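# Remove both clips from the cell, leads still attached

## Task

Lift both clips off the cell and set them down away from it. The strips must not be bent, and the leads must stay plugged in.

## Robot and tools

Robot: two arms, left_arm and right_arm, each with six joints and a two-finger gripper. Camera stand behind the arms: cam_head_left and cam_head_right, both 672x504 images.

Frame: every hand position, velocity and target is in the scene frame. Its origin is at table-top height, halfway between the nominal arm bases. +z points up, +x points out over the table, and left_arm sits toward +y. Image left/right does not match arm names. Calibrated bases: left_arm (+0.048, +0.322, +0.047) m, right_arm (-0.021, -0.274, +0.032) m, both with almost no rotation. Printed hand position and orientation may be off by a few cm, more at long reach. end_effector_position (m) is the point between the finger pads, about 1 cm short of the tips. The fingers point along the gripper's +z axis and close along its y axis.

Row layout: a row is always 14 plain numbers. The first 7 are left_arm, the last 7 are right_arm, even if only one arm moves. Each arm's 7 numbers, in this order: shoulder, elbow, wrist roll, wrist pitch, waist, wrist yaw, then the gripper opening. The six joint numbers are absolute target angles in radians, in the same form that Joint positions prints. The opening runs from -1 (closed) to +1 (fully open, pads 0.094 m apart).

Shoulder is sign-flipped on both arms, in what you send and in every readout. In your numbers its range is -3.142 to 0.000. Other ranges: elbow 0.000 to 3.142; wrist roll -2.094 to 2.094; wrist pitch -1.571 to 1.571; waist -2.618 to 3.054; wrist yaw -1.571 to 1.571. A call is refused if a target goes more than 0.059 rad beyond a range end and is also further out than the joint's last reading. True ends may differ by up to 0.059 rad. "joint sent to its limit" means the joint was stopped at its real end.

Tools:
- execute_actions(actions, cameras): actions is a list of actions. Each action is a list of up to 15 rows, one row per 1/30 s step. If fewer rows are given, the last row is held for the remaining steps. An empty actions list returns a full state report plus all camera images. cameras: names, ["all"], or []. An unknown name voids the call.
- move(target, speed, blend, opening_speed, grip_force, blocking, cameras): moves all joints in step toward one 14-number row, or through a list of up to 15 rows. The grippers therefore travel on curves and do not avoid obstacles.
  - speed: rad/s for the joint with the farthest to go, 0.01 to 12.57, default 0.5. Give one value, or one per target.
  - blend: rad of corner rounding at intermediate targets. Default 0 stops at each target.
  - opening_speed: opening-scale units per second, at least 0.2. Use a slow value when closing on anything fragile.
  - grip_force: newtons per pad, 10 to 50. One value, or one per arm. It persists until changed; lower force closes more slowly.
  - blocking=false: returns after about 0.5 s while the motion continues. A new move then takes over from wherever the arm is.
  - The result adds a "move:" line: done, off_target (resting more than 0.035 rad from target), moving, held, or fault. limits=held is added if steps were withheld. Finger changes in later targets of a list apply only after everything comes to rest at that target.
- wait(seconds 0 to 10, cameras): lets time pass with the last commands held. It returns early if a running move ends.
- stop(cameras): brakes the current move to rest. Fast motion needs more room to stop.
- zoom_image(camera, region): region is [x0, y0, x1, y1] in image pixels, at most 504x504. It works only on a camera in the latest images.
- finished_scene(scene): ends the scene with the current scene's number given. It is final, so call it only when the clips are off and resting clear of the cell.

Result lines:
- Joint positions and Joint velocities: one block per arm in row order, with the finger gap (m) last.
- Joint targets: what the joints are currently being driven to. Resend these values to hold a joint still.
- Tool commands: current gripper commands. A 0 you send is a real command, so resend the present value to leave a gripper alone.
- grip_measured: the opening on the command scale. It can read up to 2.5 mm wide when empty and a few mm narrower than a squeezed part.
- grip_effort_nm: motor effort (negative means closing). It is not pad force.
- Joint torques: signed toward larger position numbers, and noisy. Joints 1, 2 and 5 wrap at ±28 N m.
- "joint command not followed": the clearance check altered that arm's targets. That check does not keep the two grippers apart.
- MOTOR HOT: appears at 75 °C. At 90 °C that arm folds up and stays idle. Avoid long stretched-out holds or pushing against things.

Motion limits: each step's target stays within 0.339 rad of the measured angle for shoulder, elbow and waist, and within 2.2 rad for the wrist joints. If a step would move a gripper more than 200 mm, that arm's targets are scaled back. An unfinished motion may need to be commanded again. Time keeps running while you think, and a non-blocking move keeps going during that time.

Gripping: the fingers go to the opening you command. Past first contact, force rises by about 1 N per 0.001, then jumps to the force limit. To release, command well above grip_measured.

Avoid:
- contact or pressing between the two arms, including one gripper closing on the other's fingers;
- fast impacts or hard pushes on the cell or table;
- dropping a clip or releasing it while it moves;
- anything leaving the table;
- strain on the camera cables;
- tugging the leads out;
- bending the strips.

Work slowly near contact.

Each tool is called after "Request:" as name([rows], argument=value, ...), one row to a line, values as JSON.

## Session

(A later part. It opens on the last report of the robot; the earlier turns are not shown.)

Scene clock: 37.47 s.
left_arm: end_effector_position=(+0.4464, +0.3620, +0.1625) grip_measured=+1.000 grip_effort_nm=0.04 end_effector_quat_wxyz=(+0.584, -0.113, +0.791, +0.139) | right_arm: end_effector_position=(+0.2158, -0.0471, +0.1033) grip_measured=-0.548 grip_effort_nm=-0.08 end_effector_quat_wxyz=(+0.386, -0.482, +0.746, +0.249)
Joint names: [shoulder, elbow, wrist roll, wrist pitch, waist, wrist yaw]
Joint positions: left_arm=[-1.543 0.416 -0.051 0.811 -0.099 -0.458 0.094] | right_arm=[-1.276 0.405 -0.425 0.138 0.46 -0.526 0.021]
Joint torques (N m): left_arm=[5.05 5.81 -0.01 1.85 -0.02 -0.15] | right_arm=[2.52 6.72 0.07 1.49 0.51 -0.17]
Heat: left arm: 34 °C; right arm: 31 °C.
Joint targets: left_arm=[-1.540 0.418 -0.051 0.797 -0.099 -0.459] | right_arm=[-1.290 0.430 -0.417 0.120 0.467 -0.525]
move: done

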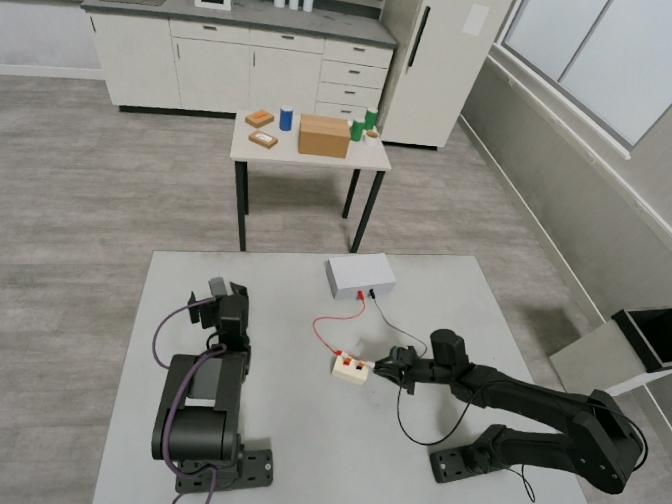

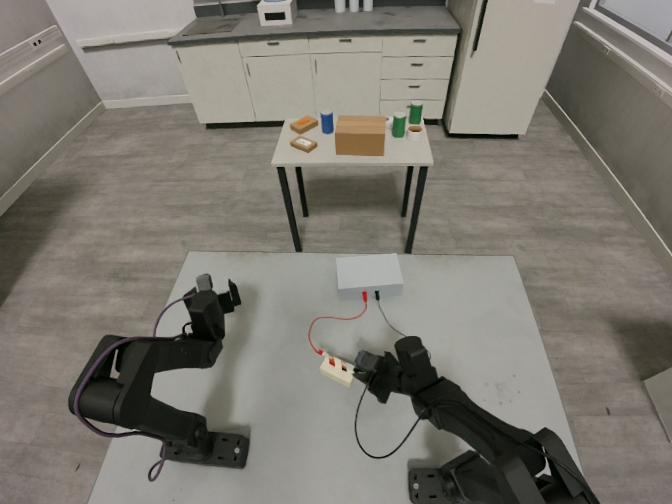

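Request:
move(target=[-1.540,0.418,-0.051,0.797,-0.099,-0.459,1,-1.290,0.430,-0.417,0.120,0.446,-0.525,-0.65], opening_speed=0.4, speed=0.1, cameras=["all"])

Request:
zoom_image(camera="cam_head_left", region=[350, 345, 400, 385])

Request:
zoom_image(camera="cam_head_right", region=[330, 345, 380, 385])

Scene clock: 38.67 s.
left_arm: end_effector_position=(+0.4464, +0.3620, +0.1625) grip_measured=+1.000 grip_effort_nm=0.04 end_effector_quat_wxyz=(+0.584, -0.113, +0.791, +0.139) | right_arm: end_effector_position=(+0.2177, -0.0490, +0.1032) grip_measured=-0.648 grip_effort_nm=-0.08 end_effector_quat_wxyz=(+0.387, -0.479, +0.749, +0.247)
Joint names: [shoulder, elbow, wrist roll, wrist pitch, waist, wrist yaw]
Joint positions: left_arm=[-1.543 0.416 -0.051 0.811 -0.099 -0.458 0.094] | right_arm=[-1.276 0.405 -0.425 0.138 0.452 -0.525 0.017]
Joint torques (N m): left_arm=[5.04 5.82 0 1.85 -0.02 -0.15] | right_arm=[2.51 6.71 0.07 1.5 -0.66 -0.17]
Heat: left arm: 34 °C; right arm: 31 °C.
Joint targets: left_arm=[-1.540 0.418 -0.051 0.797 -0.099 -0.459] | right_arm=[-1.290 0.430 -0.417 0.120 0.446 -0.525]
move: done

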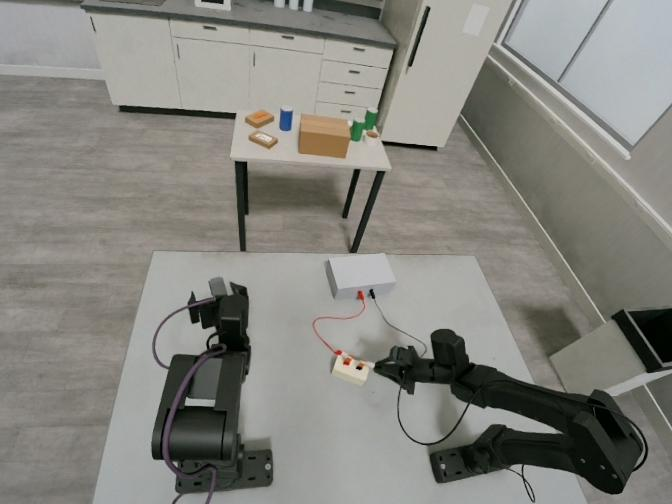

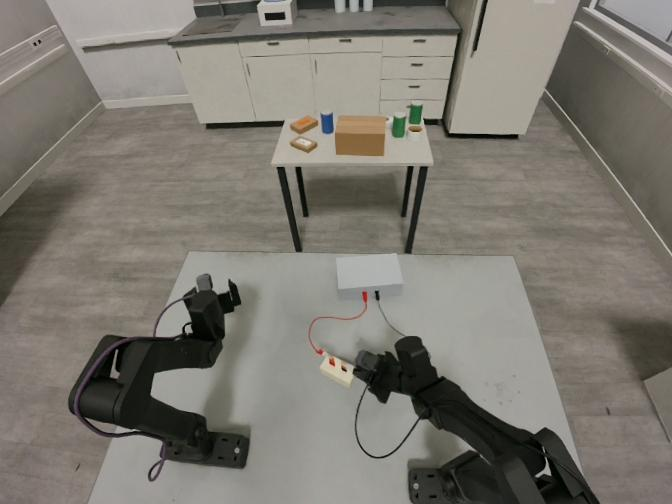

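Scaled by 10.080 from the camera's 672x504 image, which has a finer 960x720 frame.

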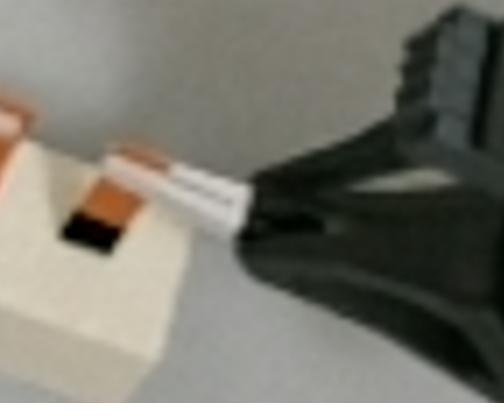

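Scaled by 10.080 from the camera's 672x504 image, which has a finer 960x720 frame.

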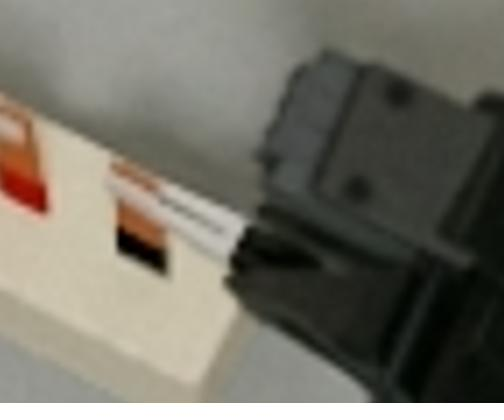

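Request:
move(target=[-1.540,0.418,-0.051,0.797,-0.099,-0.459,1,-1.290,0.430,-0.417,0.120,0.446,-0.525,-0.75], opening_speed=0.3, cameras=["all"])

Request:
zoom_image(camera="cam_head_left", region=[350, 345, 400, 385])

Request:
zoom_image(camera="cam_head_right", region=[330, 345, 380, 385])

Request:
move(target=[-1.540,0.418,-0.051,0.797,-0.099,-0.459,1,-1.290,0.430,-0.417,0.120,0.446,-0.525,-0.83], opening_speed=0.3, cameras=["all"])

Request:
zoom_image(camera="cam_head_left", region=[350, 345, 400, 385])

Request:
zoom_image(camera="cam_head_right", region=[330, 345, 380, 385])

Scene clock: 39.73 s.
left_arm: end_effector_position=(+0.4464, +0.3620, +0.1625) grip_measured=+1.000 grip_effort_nm=0.04 end_effector_quat_wxyz=(+0.584, -0.113, +0.791, +0.139) | right_arm: end_effector_position=(+0.2177, -0.0490, +0.1031) grip_measured=-0.747 grip_effort_nm=-0.15 end_effector_quat_wxyz=(+0.387, -0.479, +0.749, +0.247)
Joint names: [shoulder, elbow, wrist roll, wrist pitch, waist, wrist yaw]
Joint positions: left_arm=[-1.543 0.416 -0.051 0.811 -0.099 -0.458 0.094] | right_arm=[-1.276 0.405 -0.425 0.138 0.452 -0.525 0.012]
Joint torques (N m): left_arm=[5.05 5.83 0 1.86 -0.02 -0.15] | right_arm=[2.51 6.74 0.07 1.5 -0.68 -0.17]
Heat: left arm: 34 °C; right arm: 31 °C.
Joint targets: left_arm=[-1.540 0.418 -0.051 0.797 -0.099 -0.459] | right_arm=[-1.290 0.430 -0.417 0.120 0.446 -0.525]
move: done

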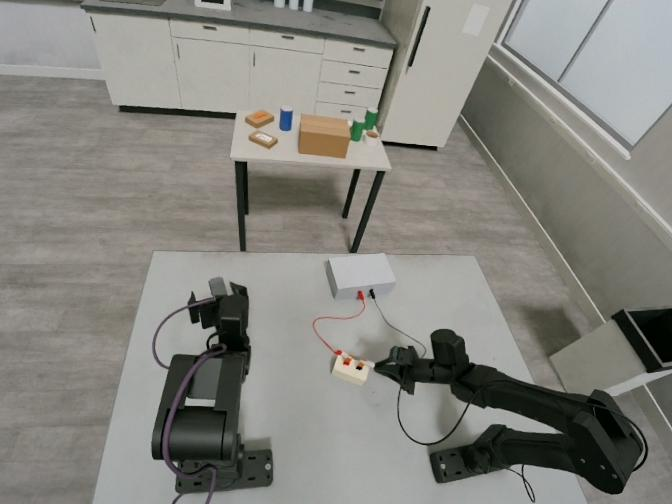

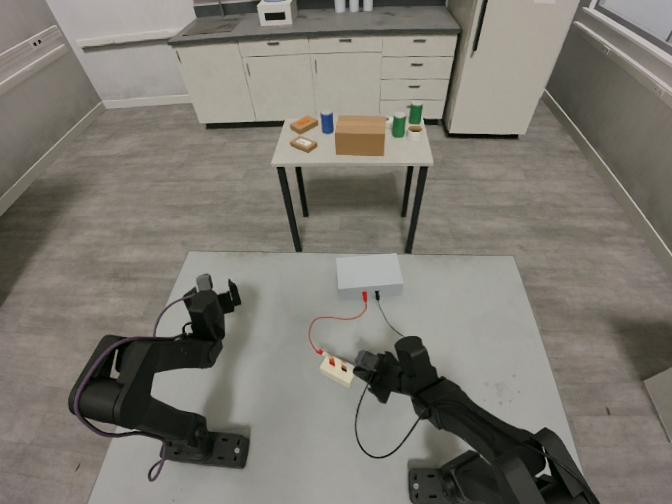

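Scaled by 10.080 from the camera's 672x504 image, which has a finer 960x720 frame.

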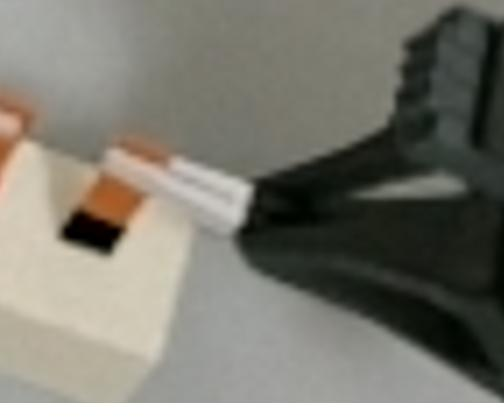

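Scaled by 10.080 from the camera's 672x504 image, which has a finer 960x720 frame.

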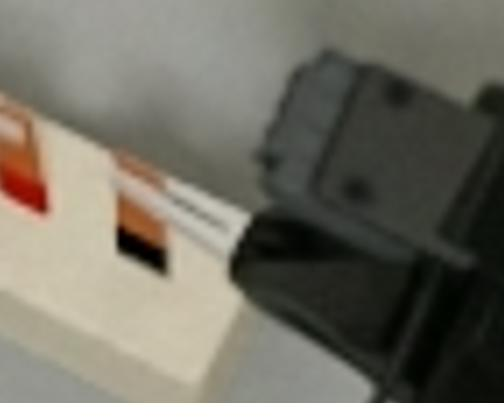

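Scene clock: 40.23 s.
left_arm: end_effector_position=(+0.4464, +0.3620, +0.1625) grip_measured=+1.000 grip_effort_nm=0.04 end_effector_quat_wxyz=(+0.584, -0.113, +0.791, +0.139) | right_arm: end_effector_position=(+0.2176, -0.0491, +0.1030) grip_measured=-0.824 grip_effort_nm=-0.33 end_effector_quat_wxyz=(+0.386, -0.479, +0.749, +0.247)
Joint names: [shoulder, elbow, wrist roll, wrist pitch, waist, wrist yaw]
Joint positions: left_arm=[-1.543 0.416 -0.051 0.811 -0.099 -0.458 0.094] | right_arm=[-1.276 0.405 -0.425 0.137 0.452 -0.525 0.008]
Joint torques (N m): left_arm=[5.04 5.81 -0.01 1.86 -0.02 -0.15] | right_arm=[2.5 6.72 0.07 1.5 -0.66 -0.17]
Heat: left arm: 34 °C; right arm: 31 °C.
Joint targets: left_arm=[-1.540 0.418 -0.051 0.797 -0.099 -0.459] | right_arm=[-1.290 0.430 -0.417 0.120 0.446 -0.525]
move: done

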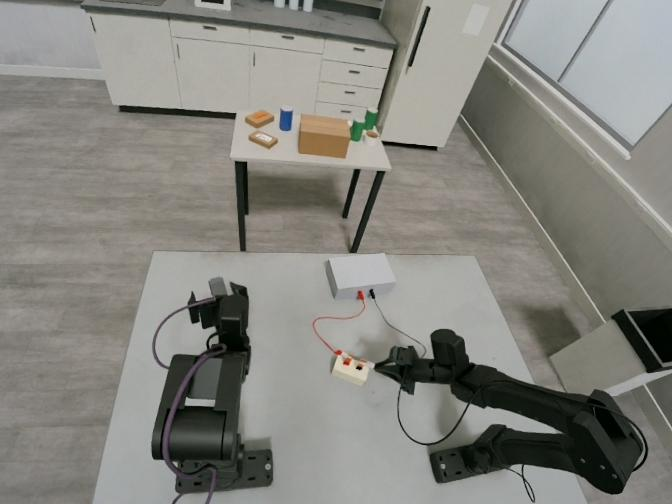

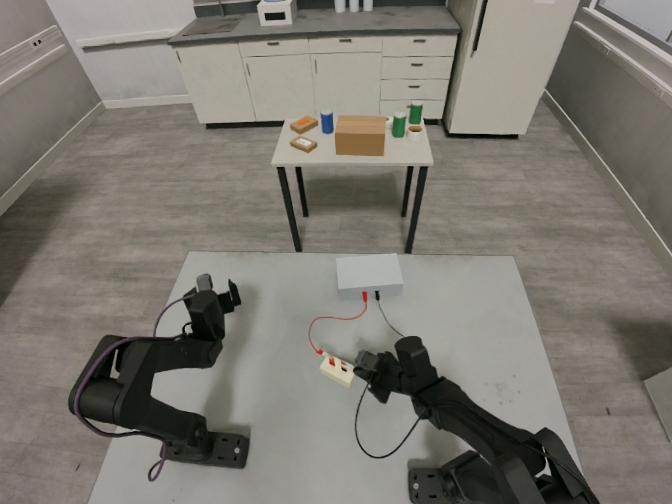

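Scaled by 10.080 from the camera's 672x504 image, which has a finer 960x720 frame.

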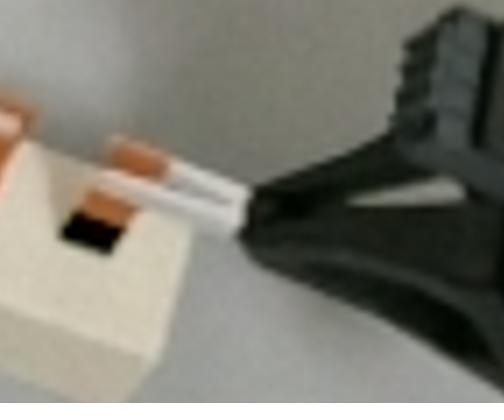

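Scaled by 10.080 from the camera's 672x504 image, which has a finer 960x720 frame.

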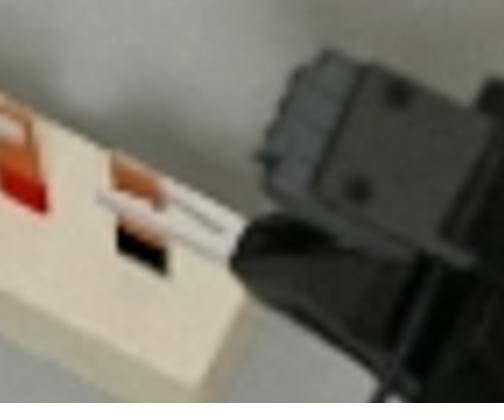

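Request:
move(target=[-1.540,0.418,-0.051,0.797,-0.099,-0.459,1,-1.290,0.430,-0.417,0.120,0.446,-0.525,-0.89], opening_speed=0.3, cameras=["all"])

Request:
zoom_image(camera="cam_head_left", region=[350, 345, 400, 385])

Request:
zoom_image(camera="cam_head_right", region=[330, 345, 380, 385])

Scene clock: 41.10 s.
left_arm: end_effector_position=(+0.4464, +0.3620, +0.1625) grip_measured=+1.000 grip_effort_nm=0.04 end_effector_quat_wxyz=(+0.584, -0.113, +0.791, +0.139) | right_arm: end_effector_position=(+0.2176, -0.0491, +0.1030) grip_measured=-0.860 grip_effort_nm=-0.99 end_effector_quat_wxyz=(+0.386, -0.479, +0.749, +0.247)
Joint names: [shoulder, elbow, wrist roll, wrist pitch, waist, wrist yaw]
Joint positions: left_arm=[-1.543 0.416 -0.051 0.811 -0.099 -0.458 0.094] | right_arm=[-1.276 0.405 -0.425 0.137 0.452 -0.525 0.007]
Joint torques (N m): left_arm=[5.04 5.83 0 1.86 -0.02 -0.15] | right_arm=[2.51 6.72 0.07 1.51 -0.68 -0.17]
Heat: left arm: 34 °C; right arm: 31 °C.
Joint targets: left_arm=[-1.540 0.418 -0.051 0.797 -0.099 -0.459] | right_arm=[-1.290 0.430 -0.417 0.120 0.446 -0.525]
move: done

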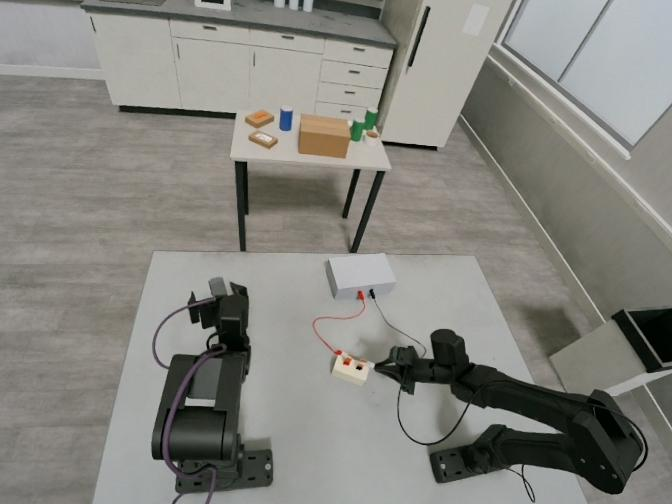

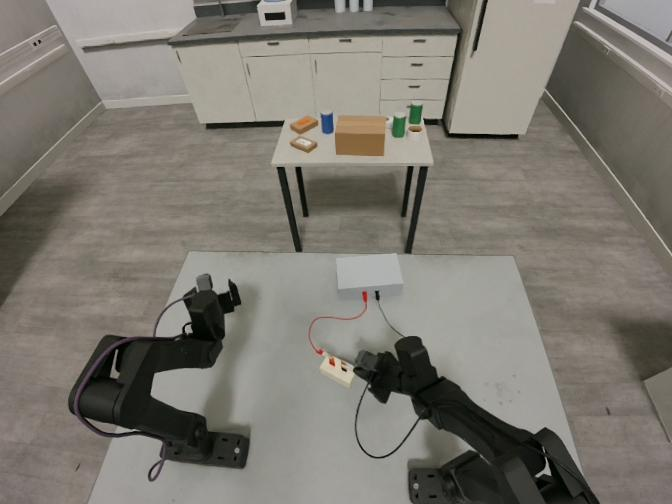

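Scaled by 10.080 from the camera's 672x504 image, which has a finer 960x720 frame.

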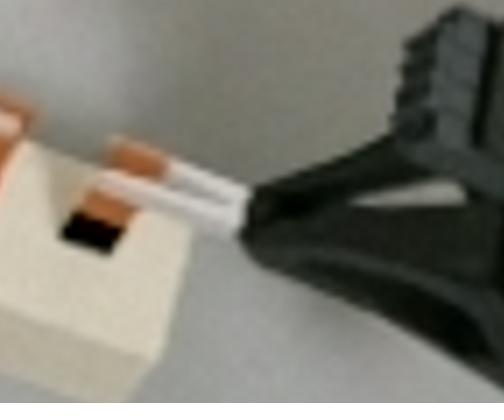

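Scaled by 10.080 from the camera's 672x504 image, which has a finer 960x720 frame.

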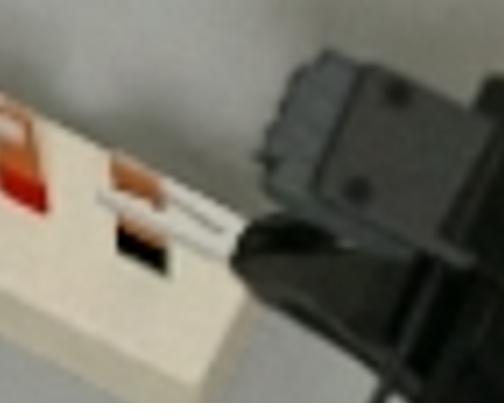

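Request:
move(target=[-1.540,0.418,-0.051,0.797,-0.099,-0.459,1,-1.165,0.340,-0.483,0.040,0.365,-0.586,-0.89], speed=0.08, cameras=["all"])

Request:
zoom_image(camera="cam_head_left", region=[350, 345, 400, 385])

Request:
zoom_image(camera="cam_head_right", region=[330, 345, 380, 385])

Scene clock: 45.93 s.
left_arm: end_effector_position=(+0.4464, +0.3620, +0.1625) grip_measured=+1.000 grip_effort_nm=0.04 end_effector_quat_wxyz=(+0.584, -0.113, +0.791, +0.139) | right_arm: end_effector_position=(+0.2093, -0.0733, +0.0996) grip_measured=-0.861 grip_effort_nm=-1.03 end_effector_quat_wxyz=(+0.383, -0.471, +0.757, +0.241)
Joint names: [shoulder, elbow, wrist roll, wrist pitch, waist, wrist yaw]
Joint positions: left_arm=[-1.543 0.416 -0.051 0.811 -0.099 -0.458 0.094] | right_arm=[-1.185 0.354 -0.475 0.058 0.372 -0.563 0.007]
Joint torques (N m): left_arm=[5.04 5.83 0 1.86 -0.03 -0.15] | right_arm=[4.53 3.89 -0.07 1.47 -0.7 -0.39]
Heat: left arm: 35 °C; right arm: 31 °C.
Joint targets: left_arm=[-1.540 0.418 -0.051 0.797 -0.099 -0.459] | right_arm=[-1.165 0.340 -0.483 0.040 0.365 -0.586]
move: done

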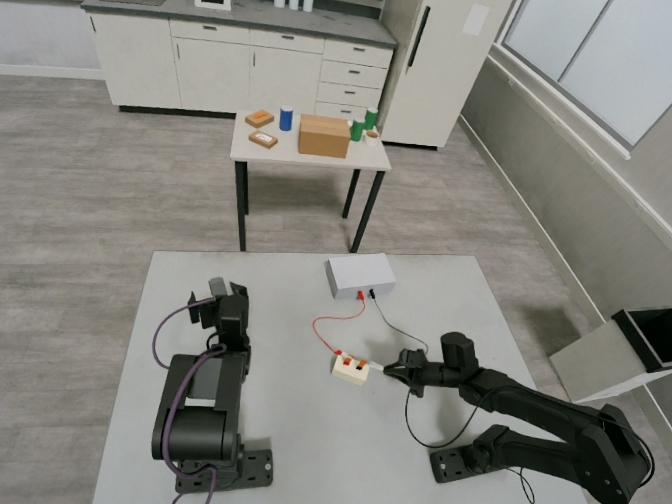

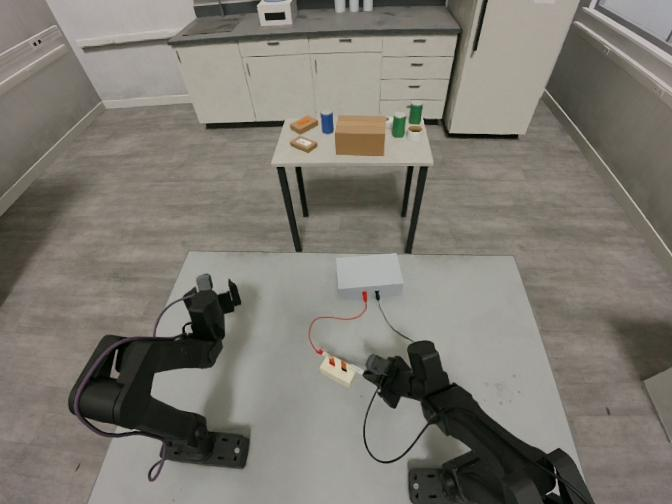

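Scaled by 10.080 from the camera's 672x504 image, which has a finer 960x720 frame.

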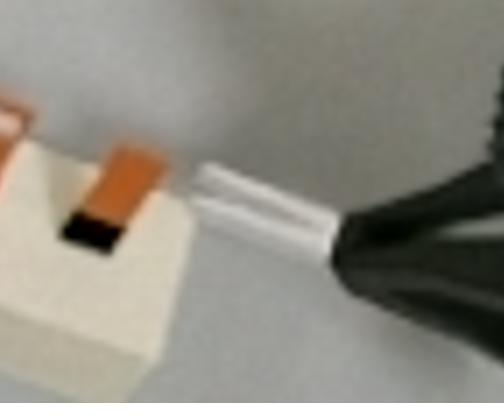

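Scaled by 10.080 from the camera's 672x504 image, which has a finer 960x720 frame.

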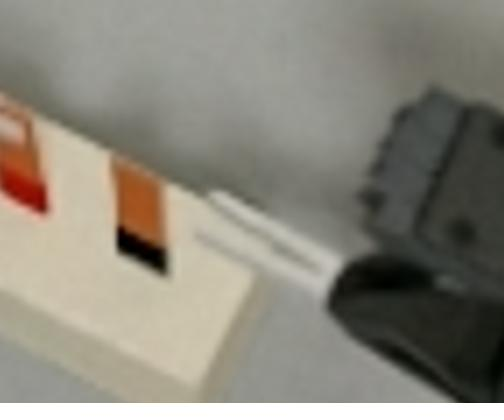

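Request:
move([
  [-1.540,0.418,-0.051,0.797,-0.099,-0.459,1,-1.342,0.347,-0.49,0.219,0.201,-0.574,-0.89],
  [-1.540,0.418,-0.051,0.797,-0.099,-0.459,1,-1.642,0.26,-0.49,0.6065,0.201,-0.574,-0.89],
], speed=0.2, blend=0.03, cameras=["all"])

Request:
zoom_image(camera="cam_head_left", region=[340, 310, 440, 390])

Request:
zoom_image(camera="cam_head_right", region=[320, 310, 420, 390])

Scene clock: 51.03 s.
left_arm: end_effector_position=(+0.4464, +0.3620, +0.1625) grip_measured=+1.000 grip_effort_nm=0.04 end_effector_quat_wxyz=(+0.584, -0.113, +0.791, +0.139) | right_arm: end_effector_position=(+0.2556, -0.1093, +0.0342) grip_measured=-0.861 grip_effort_nm=-1.03 end_effector_quat_wxyz=(+0.407, -0.411, +0.789, +0.207)
Joint names: [shoulder, elbow, wrist roll, wrist pitch, waist, wrist yaw]
Joint positions: left_arm=[-1.543 0.416 -0.051 0.811 -0.099 -0.458 0.094] | right_arm=[-1.628 0.271 -0.482 0.596 0.208 -0.566 0.007]
Joint torques (N m): left_arm=[5.04 5.83 0 1.86 -0.02 -0.15] | right_arm=[3.58 2.43 -0.08 1.74 -0.7 -0.27]
Heat: left arm: 35 °C; right arm: 31 °C.
Joint targets: left_arm=[-1.540 0.418 -0.051 0.797 -0.099 -0.459] | right_arm=[-1.642 0.260 -0.490 0.607 0.201 -0.574]
move: done

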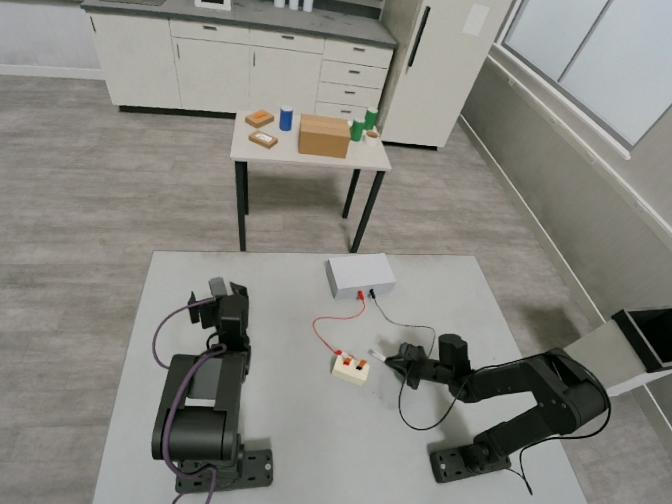

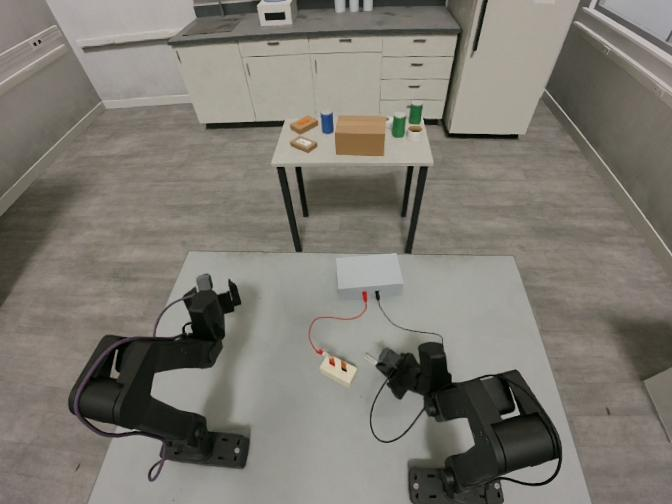

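Scaled by 5.040 from the camera's 672x504 image, which has a finer 960x720 frame.

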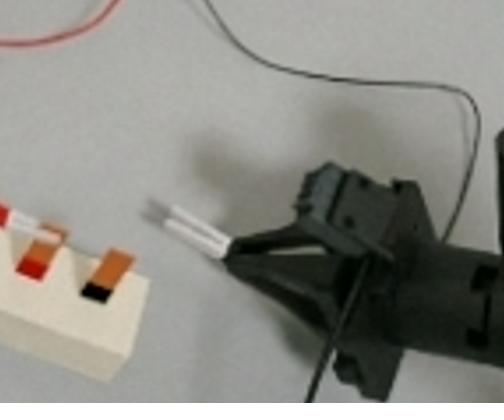

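Scaled by 5.040 from the camera's 672x504 image, which has a finer 960x720 frame.

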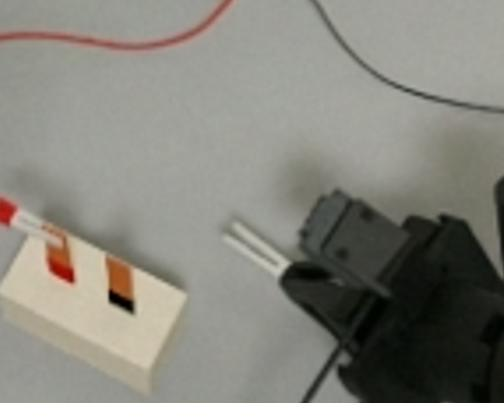

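Request:
move(target=[-1.540,0.418,-0.051,0.797,-0.099,-0.459,1,-1.685,0.26,-0.49,0.635,0.201,-0.574,-0.89], speed=0.1, cameras=["all"])

Request:
zoom_image(camera="cam_head_left", region=[340, 310, 440, 390])

Request:
zoom_image(camera="cam_head_right", region=[320, 310, 420, 390])

Scene clock: 52.40 s.
left_arm: end_effector_position=(+0.4464, +0.3620, +0.1625) grip_measured=+1.000 grip_effort_nm=0.04 end_effector_quat_wxyz=(+0.584, -0.113, +0.791, +0.139) | right_arm: end_effector_position=(+0.2550, -0.1094, +0.0267) grip_measured=-0.861 grip_effort_nm=-1.03 end_effector_quat_wxyz=(+0.402, -0.410, +0.792, +0.208)
Joint names: [shoulder, elbow, wrist roll, wrist pitch, waist, wrist yaw]
Joint positions: left_arm=[-1.543 0.416 -0.051 0.811 -0.099 -0.458 0.094] | right_arm=[-1.67 0.271 -0.482 0.625 0.208 -0.566 0.007]
Joint torques (N m): left_arm=[5.03 5.83 0 1.86 -0.02 -0.15] | right_arm=[3.66 2.22 -0.08 1.72 -0.7 -0.28]
Heat: left arm: 35 °C; right arm: 31 °C.
Joint targets: left_arm=[-1.540 0.418 -0.051 0.797 -0.099 -0.459] | right_arm=[-1.685 0.260 -0.490 0.635 0.201 -0.574]
move: done

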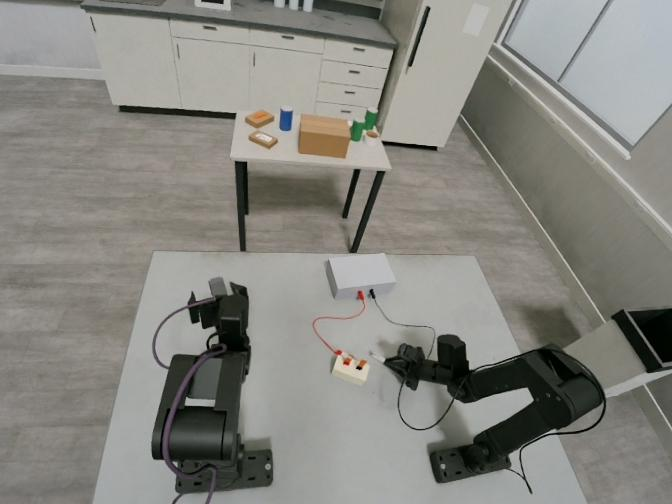

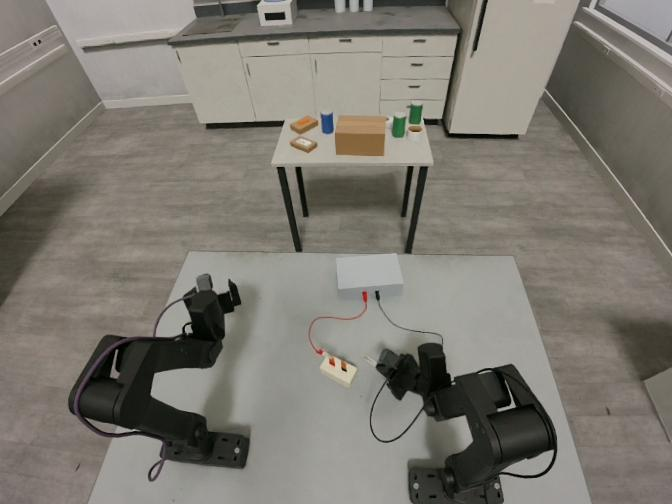

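Scaled by 5.040 from the camera's 672x504 image, which has a finer 960x720 frame.

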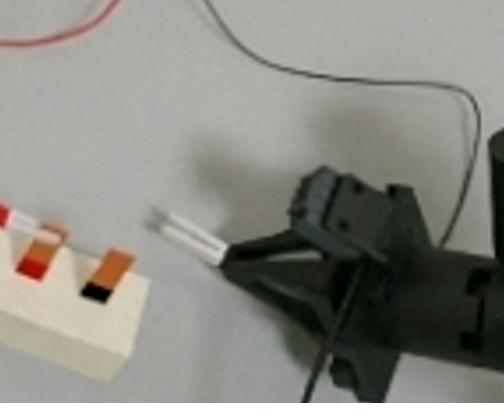

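Scaled by 5.040 from the camera's 672x504 image, which has a finer 960x720 frame.

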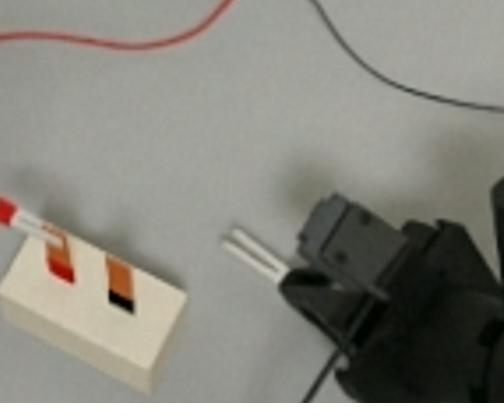

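Request:
move(target=[-1.540,0.418,-0.051,0.797,-0.099,-0.459,1,-1.718,0.255,-0.49,0.66,0.201,-0.574,-0.89], speed=0.1, cameras=["all"])

Request:
zoom_image(camera="cam_head_left", region=[340, 310, 440, 390])

Request:
zoom_image(camera="cam_head_right", region=[320, 310, 420, 390])

Scene clock: 53.67 s.
left_arm: end_effector_position=(+0.4464, +0.3620, +0.1625) grip_measured=+1.000 grip_effort_nm=0.04 end_effector_quat_wxyz=(+0.584, -0.113, +0.791, +0.139) | right_arm: end_effector_position=(+0.2548, -0.1095, +0.0214) grip_measured=-0.861 grip_effort_nm=-1.03 end_effector_quat_wxyz=(+0.398, -0.410, +0.794, +0.209)
Joint names: [shoulder, elbow, wrist roll, wrist pitch, waist, wrist yaw]
Joint positions: left_arm=[-1.543 0.416 -0.051 0.811 -0.099 -0.458 0.094] | right_arm=[-1.702 0.271 -0.482 0.649 0.208 -0.566 0.007]
Joint torques (N m): left_arm=[5.05 5.83 -0.01 1.86 -0.01 -0.15] | right_arm=[3.74 1.76 -0.08 1.68 -0.7 -0.28]
Heat: left arm: 35 °C; right arm: 31 °C.
Joint targets: left_arm=[-1.540 0.418 -0.051 0.797 -0.099 -0.459] | right_arm=[-1.718 0.255 -0.490 0.660 0.201 -0.574]
move: done

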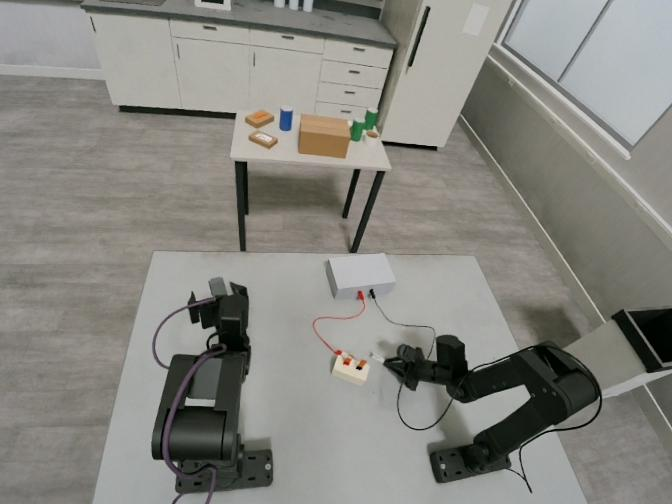

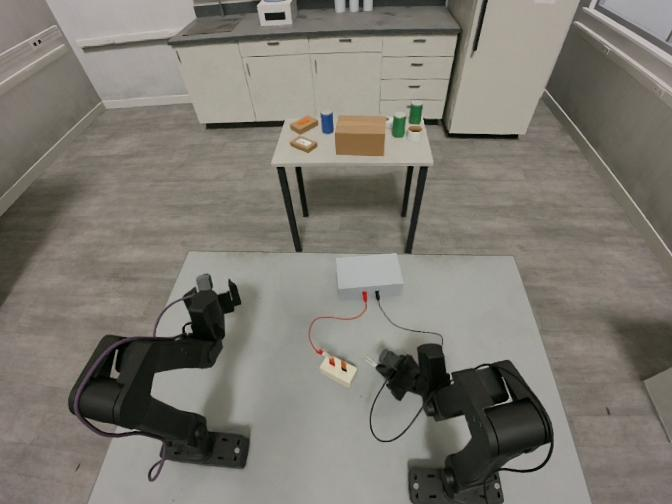

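Scaled by 5.040 from the camera's 672x504 image, which has a finer 960x720 frame.

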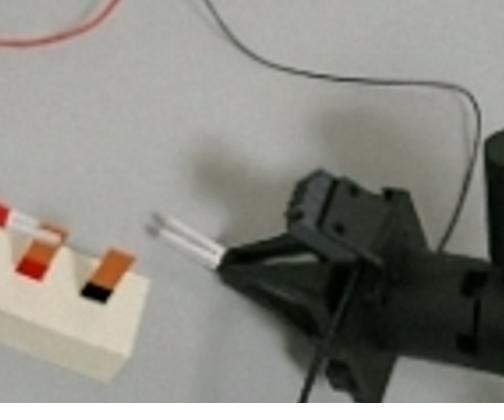

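Scaled by 5.040 from the camera's 672x504 image, which has a finer 960x720 frame.

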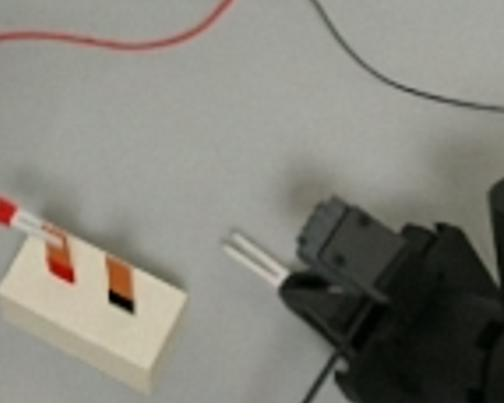

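Request:
move(target=[-1.540,0.418,-0.051,0.797,-0.099,-0.459,1,-1.75,0.255,-0.49,0.675,0.201,-0.574,-0.89], speed=0.08, cameras=["all"])

Request:
zoom_image(camera="cam_head_left", region=[340, 310, 440, 390])

Scene clock: 54.83 s.
left_arm: end_effector_position=(+0.4464, +0.3620, +0.1625) grip_measured=+1.000 grip_effort_nm=0.04 end_effector_quat_wxyz=(+0.584, -0.113, +0.791, +0.139) | right_arm: end_effector_position=(+0.2510, -0.1104, +0.0135) grip_measured=-0.861 grip_effort_nm=-1.03 end_effector_quat_wxyz=(+0.389, -0.408, +0.798, +0.212)
Joint names: [shoulder, elbow, wrist roll, wrist pitch, waist, wrist yaw]
Joint positions: left_arm=[-1.543 0.416 -0.051 0.811 -0.099 -0.458 0.094] | right_arm=[-1.734 0.266 -0.482 0.665 0.208 -0.566 0.007]
Joint torques (N m): left_arm=[5.05 5.83 0 1.86 -0.02 -0.15] | right_arm=[3.78 1.94 -0.08 1.69 -0.7 -0.28]
Heat: left arm: 35 °C; right arm: 31 °C.
Joint targets: left_arm=[-1.540 0.418 -0.051 0.797 -0.099 -0.459] | right_arm=[-1.750 0.255 -0.490 0.675 0.201 -0.574]
move: done

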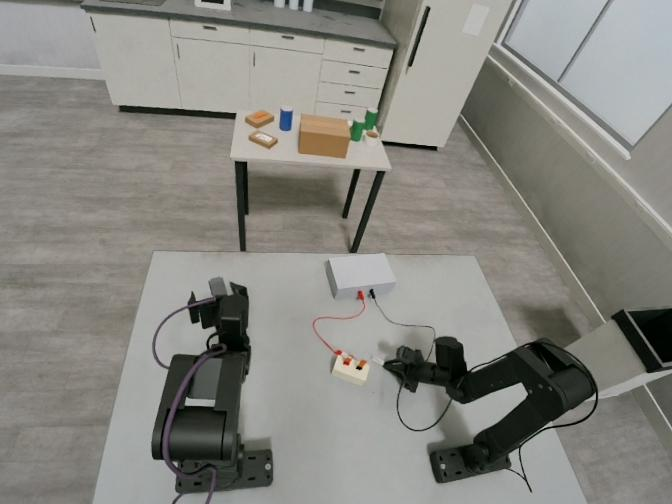

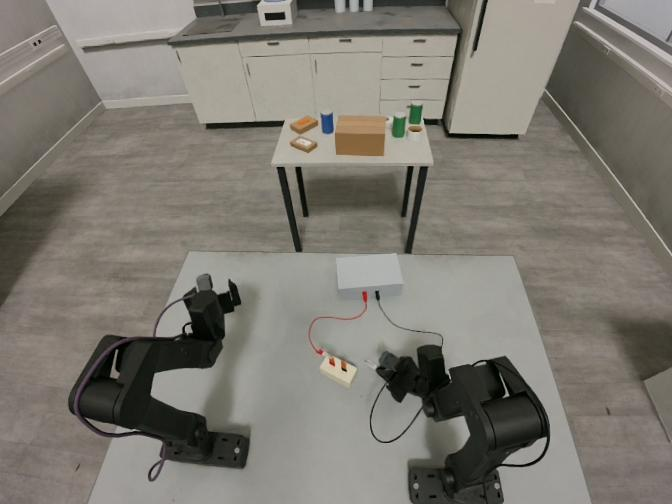

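Scaled by 5.040 from the camera's 672x504 image, which has a finer 960x720 frame.

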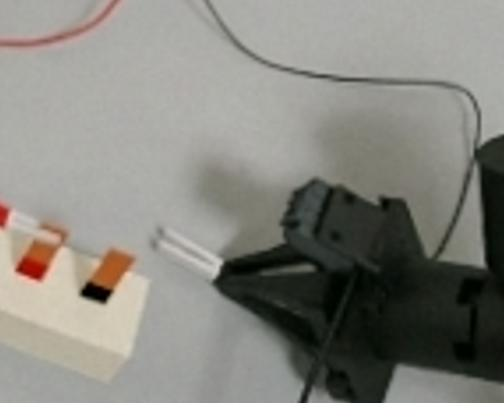

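Request:
move(target=[-1.540,0.418,-0.051,0.797,-0.099,-0.459,1,-1.75,0.255,-0.49,0.675,0.201,-0.574,-0.4], opening_speed=0.3, cameras=["all"])

Request:
zoom_image(camera="cam_head_left", region=[340, 310, 440, 390])

Request:
zoom_image(camera="cam_head_right", region=[320, 310, 420, 390])

Scene clock: 57.23 s.
left_arm: end_effector_position=(+0.4464, +0.3620, +0.1625) grip_measured=+1.000 grip_effort_nm=0.04 end_effector_quat_wxyz=(+0.584, -0.113, +0.791, +0.139) | right_arm: end_effector_position=(+0.2512, -0.1103, +0.0136) grip_measured=-0.402 grip_effort_nm=0.09 end_effector_quat_wxyz=(+0.389, -0.408, +0.798, +0.211)
Joint names: [shoulder, elbow, wrist roll, wrist pitch, waist, wrist yaw]
Joint positions: left_arm=[-1.543 0.416 -0.051 0.811 -0.099 -0.458 0.094] | right_arm=[-1.734 0.266 -0.482 0.666 0.208 -0.566 0.028]
Joint torques (N m): left_arm=[5.03 5.82 0 1.86 -0.01 -0.15] | right_arm=[3.79 1.95 -0.08 1.68 -0.72 -0.28]
Heat: left arm: 35 °C; right arm: 31 °C.
Joint targets: left_arm=[-1.540 0.418 -0.051 0.797 -0.099 -0.459] | right_arm=[-1.750 0.255 -0.490 0.675 0.201 -0.574]
move: done

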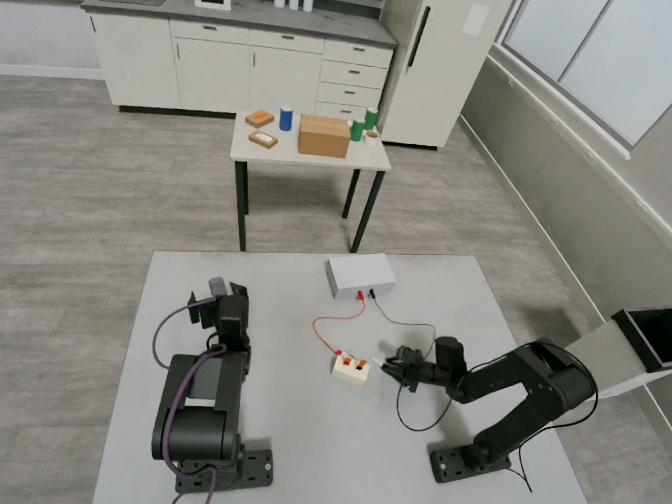

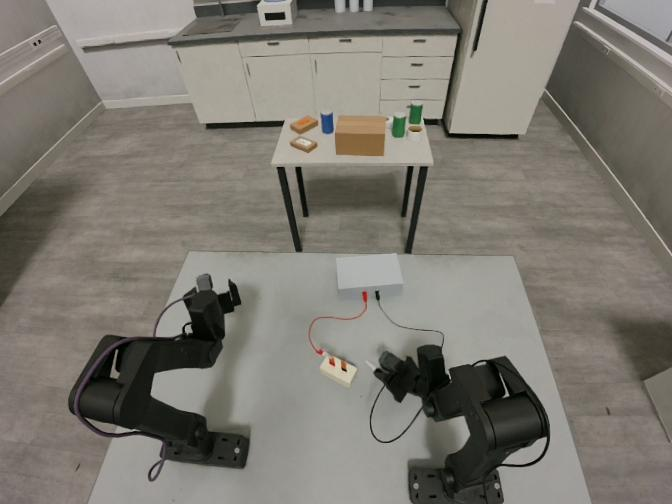

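Scaled by 5.040 from the camera's 672x504 image, which has a finer 960x720 frame.

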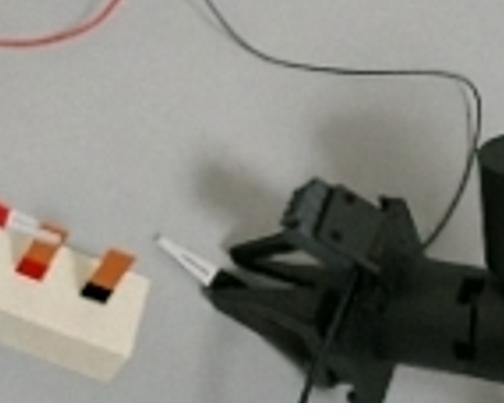

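Scaled by 5.040 from the camera's 672x504 image, which has a finer 960x720 frame.

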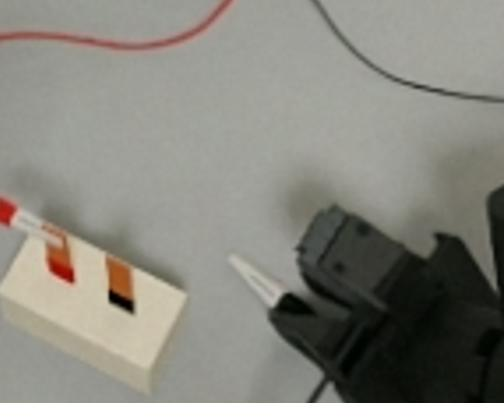

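Request:
move([
  [-1.540,0.418,-0.051,0.797,-0.099,-0.459,1,-1.75,0.255,-0.49,0.675,0.201,-0.574,0.1],
  [-1.540,0.418,-0.051,0.797,-0.099,-0.459,1,-1.342,0.347,-0.49,0.219,0.201,-0.574,0.1],
  [-1.540,0.418,-0.051,0.797,-0.099,-0.459,1,-1.1,0.5,-0.4,0.0,-0.05,-0.4,0.1],
], speed=[0.2,0.3,0.5], cameras=["all"])

Request:
zoom_image(camera="cam_head_left", region=[310, 310, 410, 390])

Request:
zoom_image(camera="cam_head_right", region=[300, 310, 400, 390])

Scene clock: 62.13 s.
left_arm: end_effector_position=(+0.4464, +0.3620, +0.1625) grip_measured=+1.000 grip_effort_nm=0.04 end_effector_quat_wxyz=(+0.584, -0.113, +0.791, +0.139) | right_arm: end_effector_position=(+0.3094, -0.2097, +0.1538) grip_measured=+0.098 grip_effort_nm=0.09 end_effector_quat_wxyz=(+0.477, -0.258, +0.836, +0.079)
Joint names: [shoulder, elbow, wrist roll, wrist pitch, waist, wrist yaw]
Joint positions: left_arm=[-1.543 0.416 -0.051 0.811 -0.099 -0.458 0.094] | right_arm=[-1.114 0.478 -0.409 0.018 -0.046 -0.407 0.052]
Joint torques (N m): left_arm=[5.04 5.82 0 1.85 -0.01 -0.16] | right_arm=[4.05 7.06 0.07 1.64 -0.47 -0.06]
Heat: left arm: 36 °C; right arm: 31 °C.
Joint targets: left_arm=[-1.540 0.418 -0.051 0.797 -0.099 -0.459] | right_arm=[-1.100 0.500 -0.400 0.000 -0.050 -0.400]
move: done

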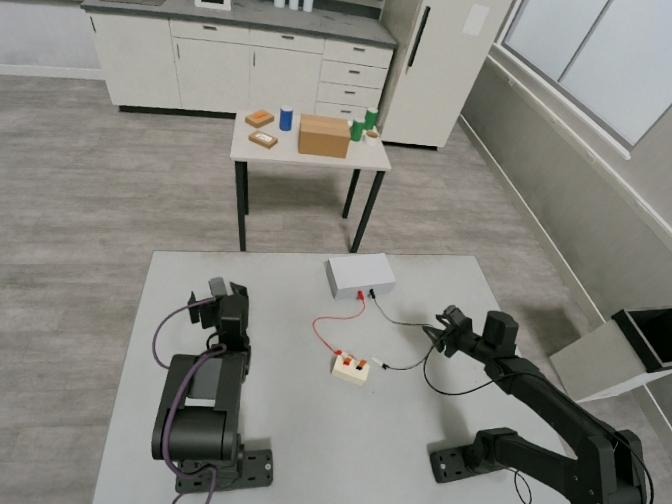

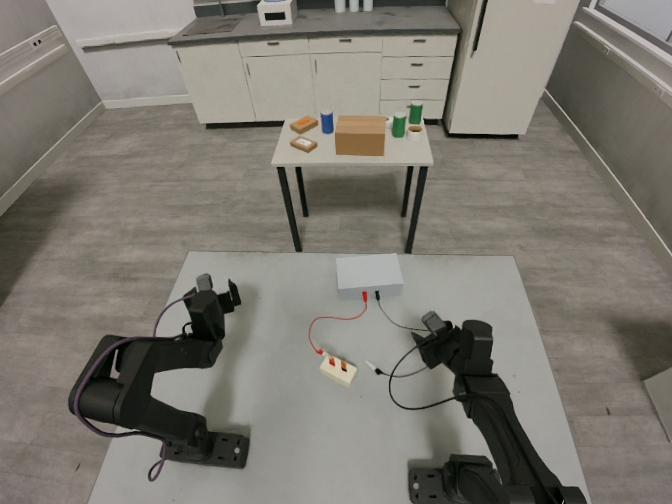

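Scaled by 5.040 from the camera's 672x504 image, which has a finer 960x720 frame.

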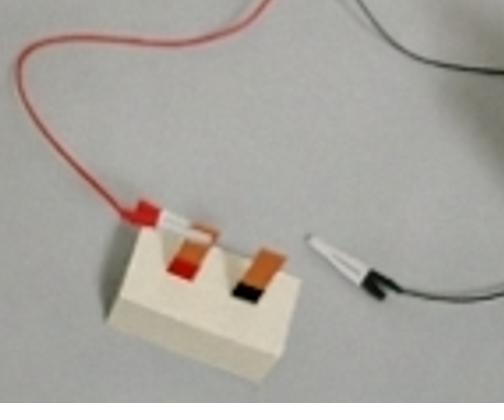

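Scaled by 5.040 from the camera's 672x504 image, which has a finer 960x720 frame.

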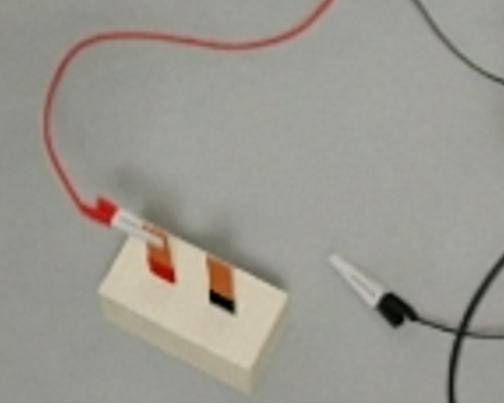

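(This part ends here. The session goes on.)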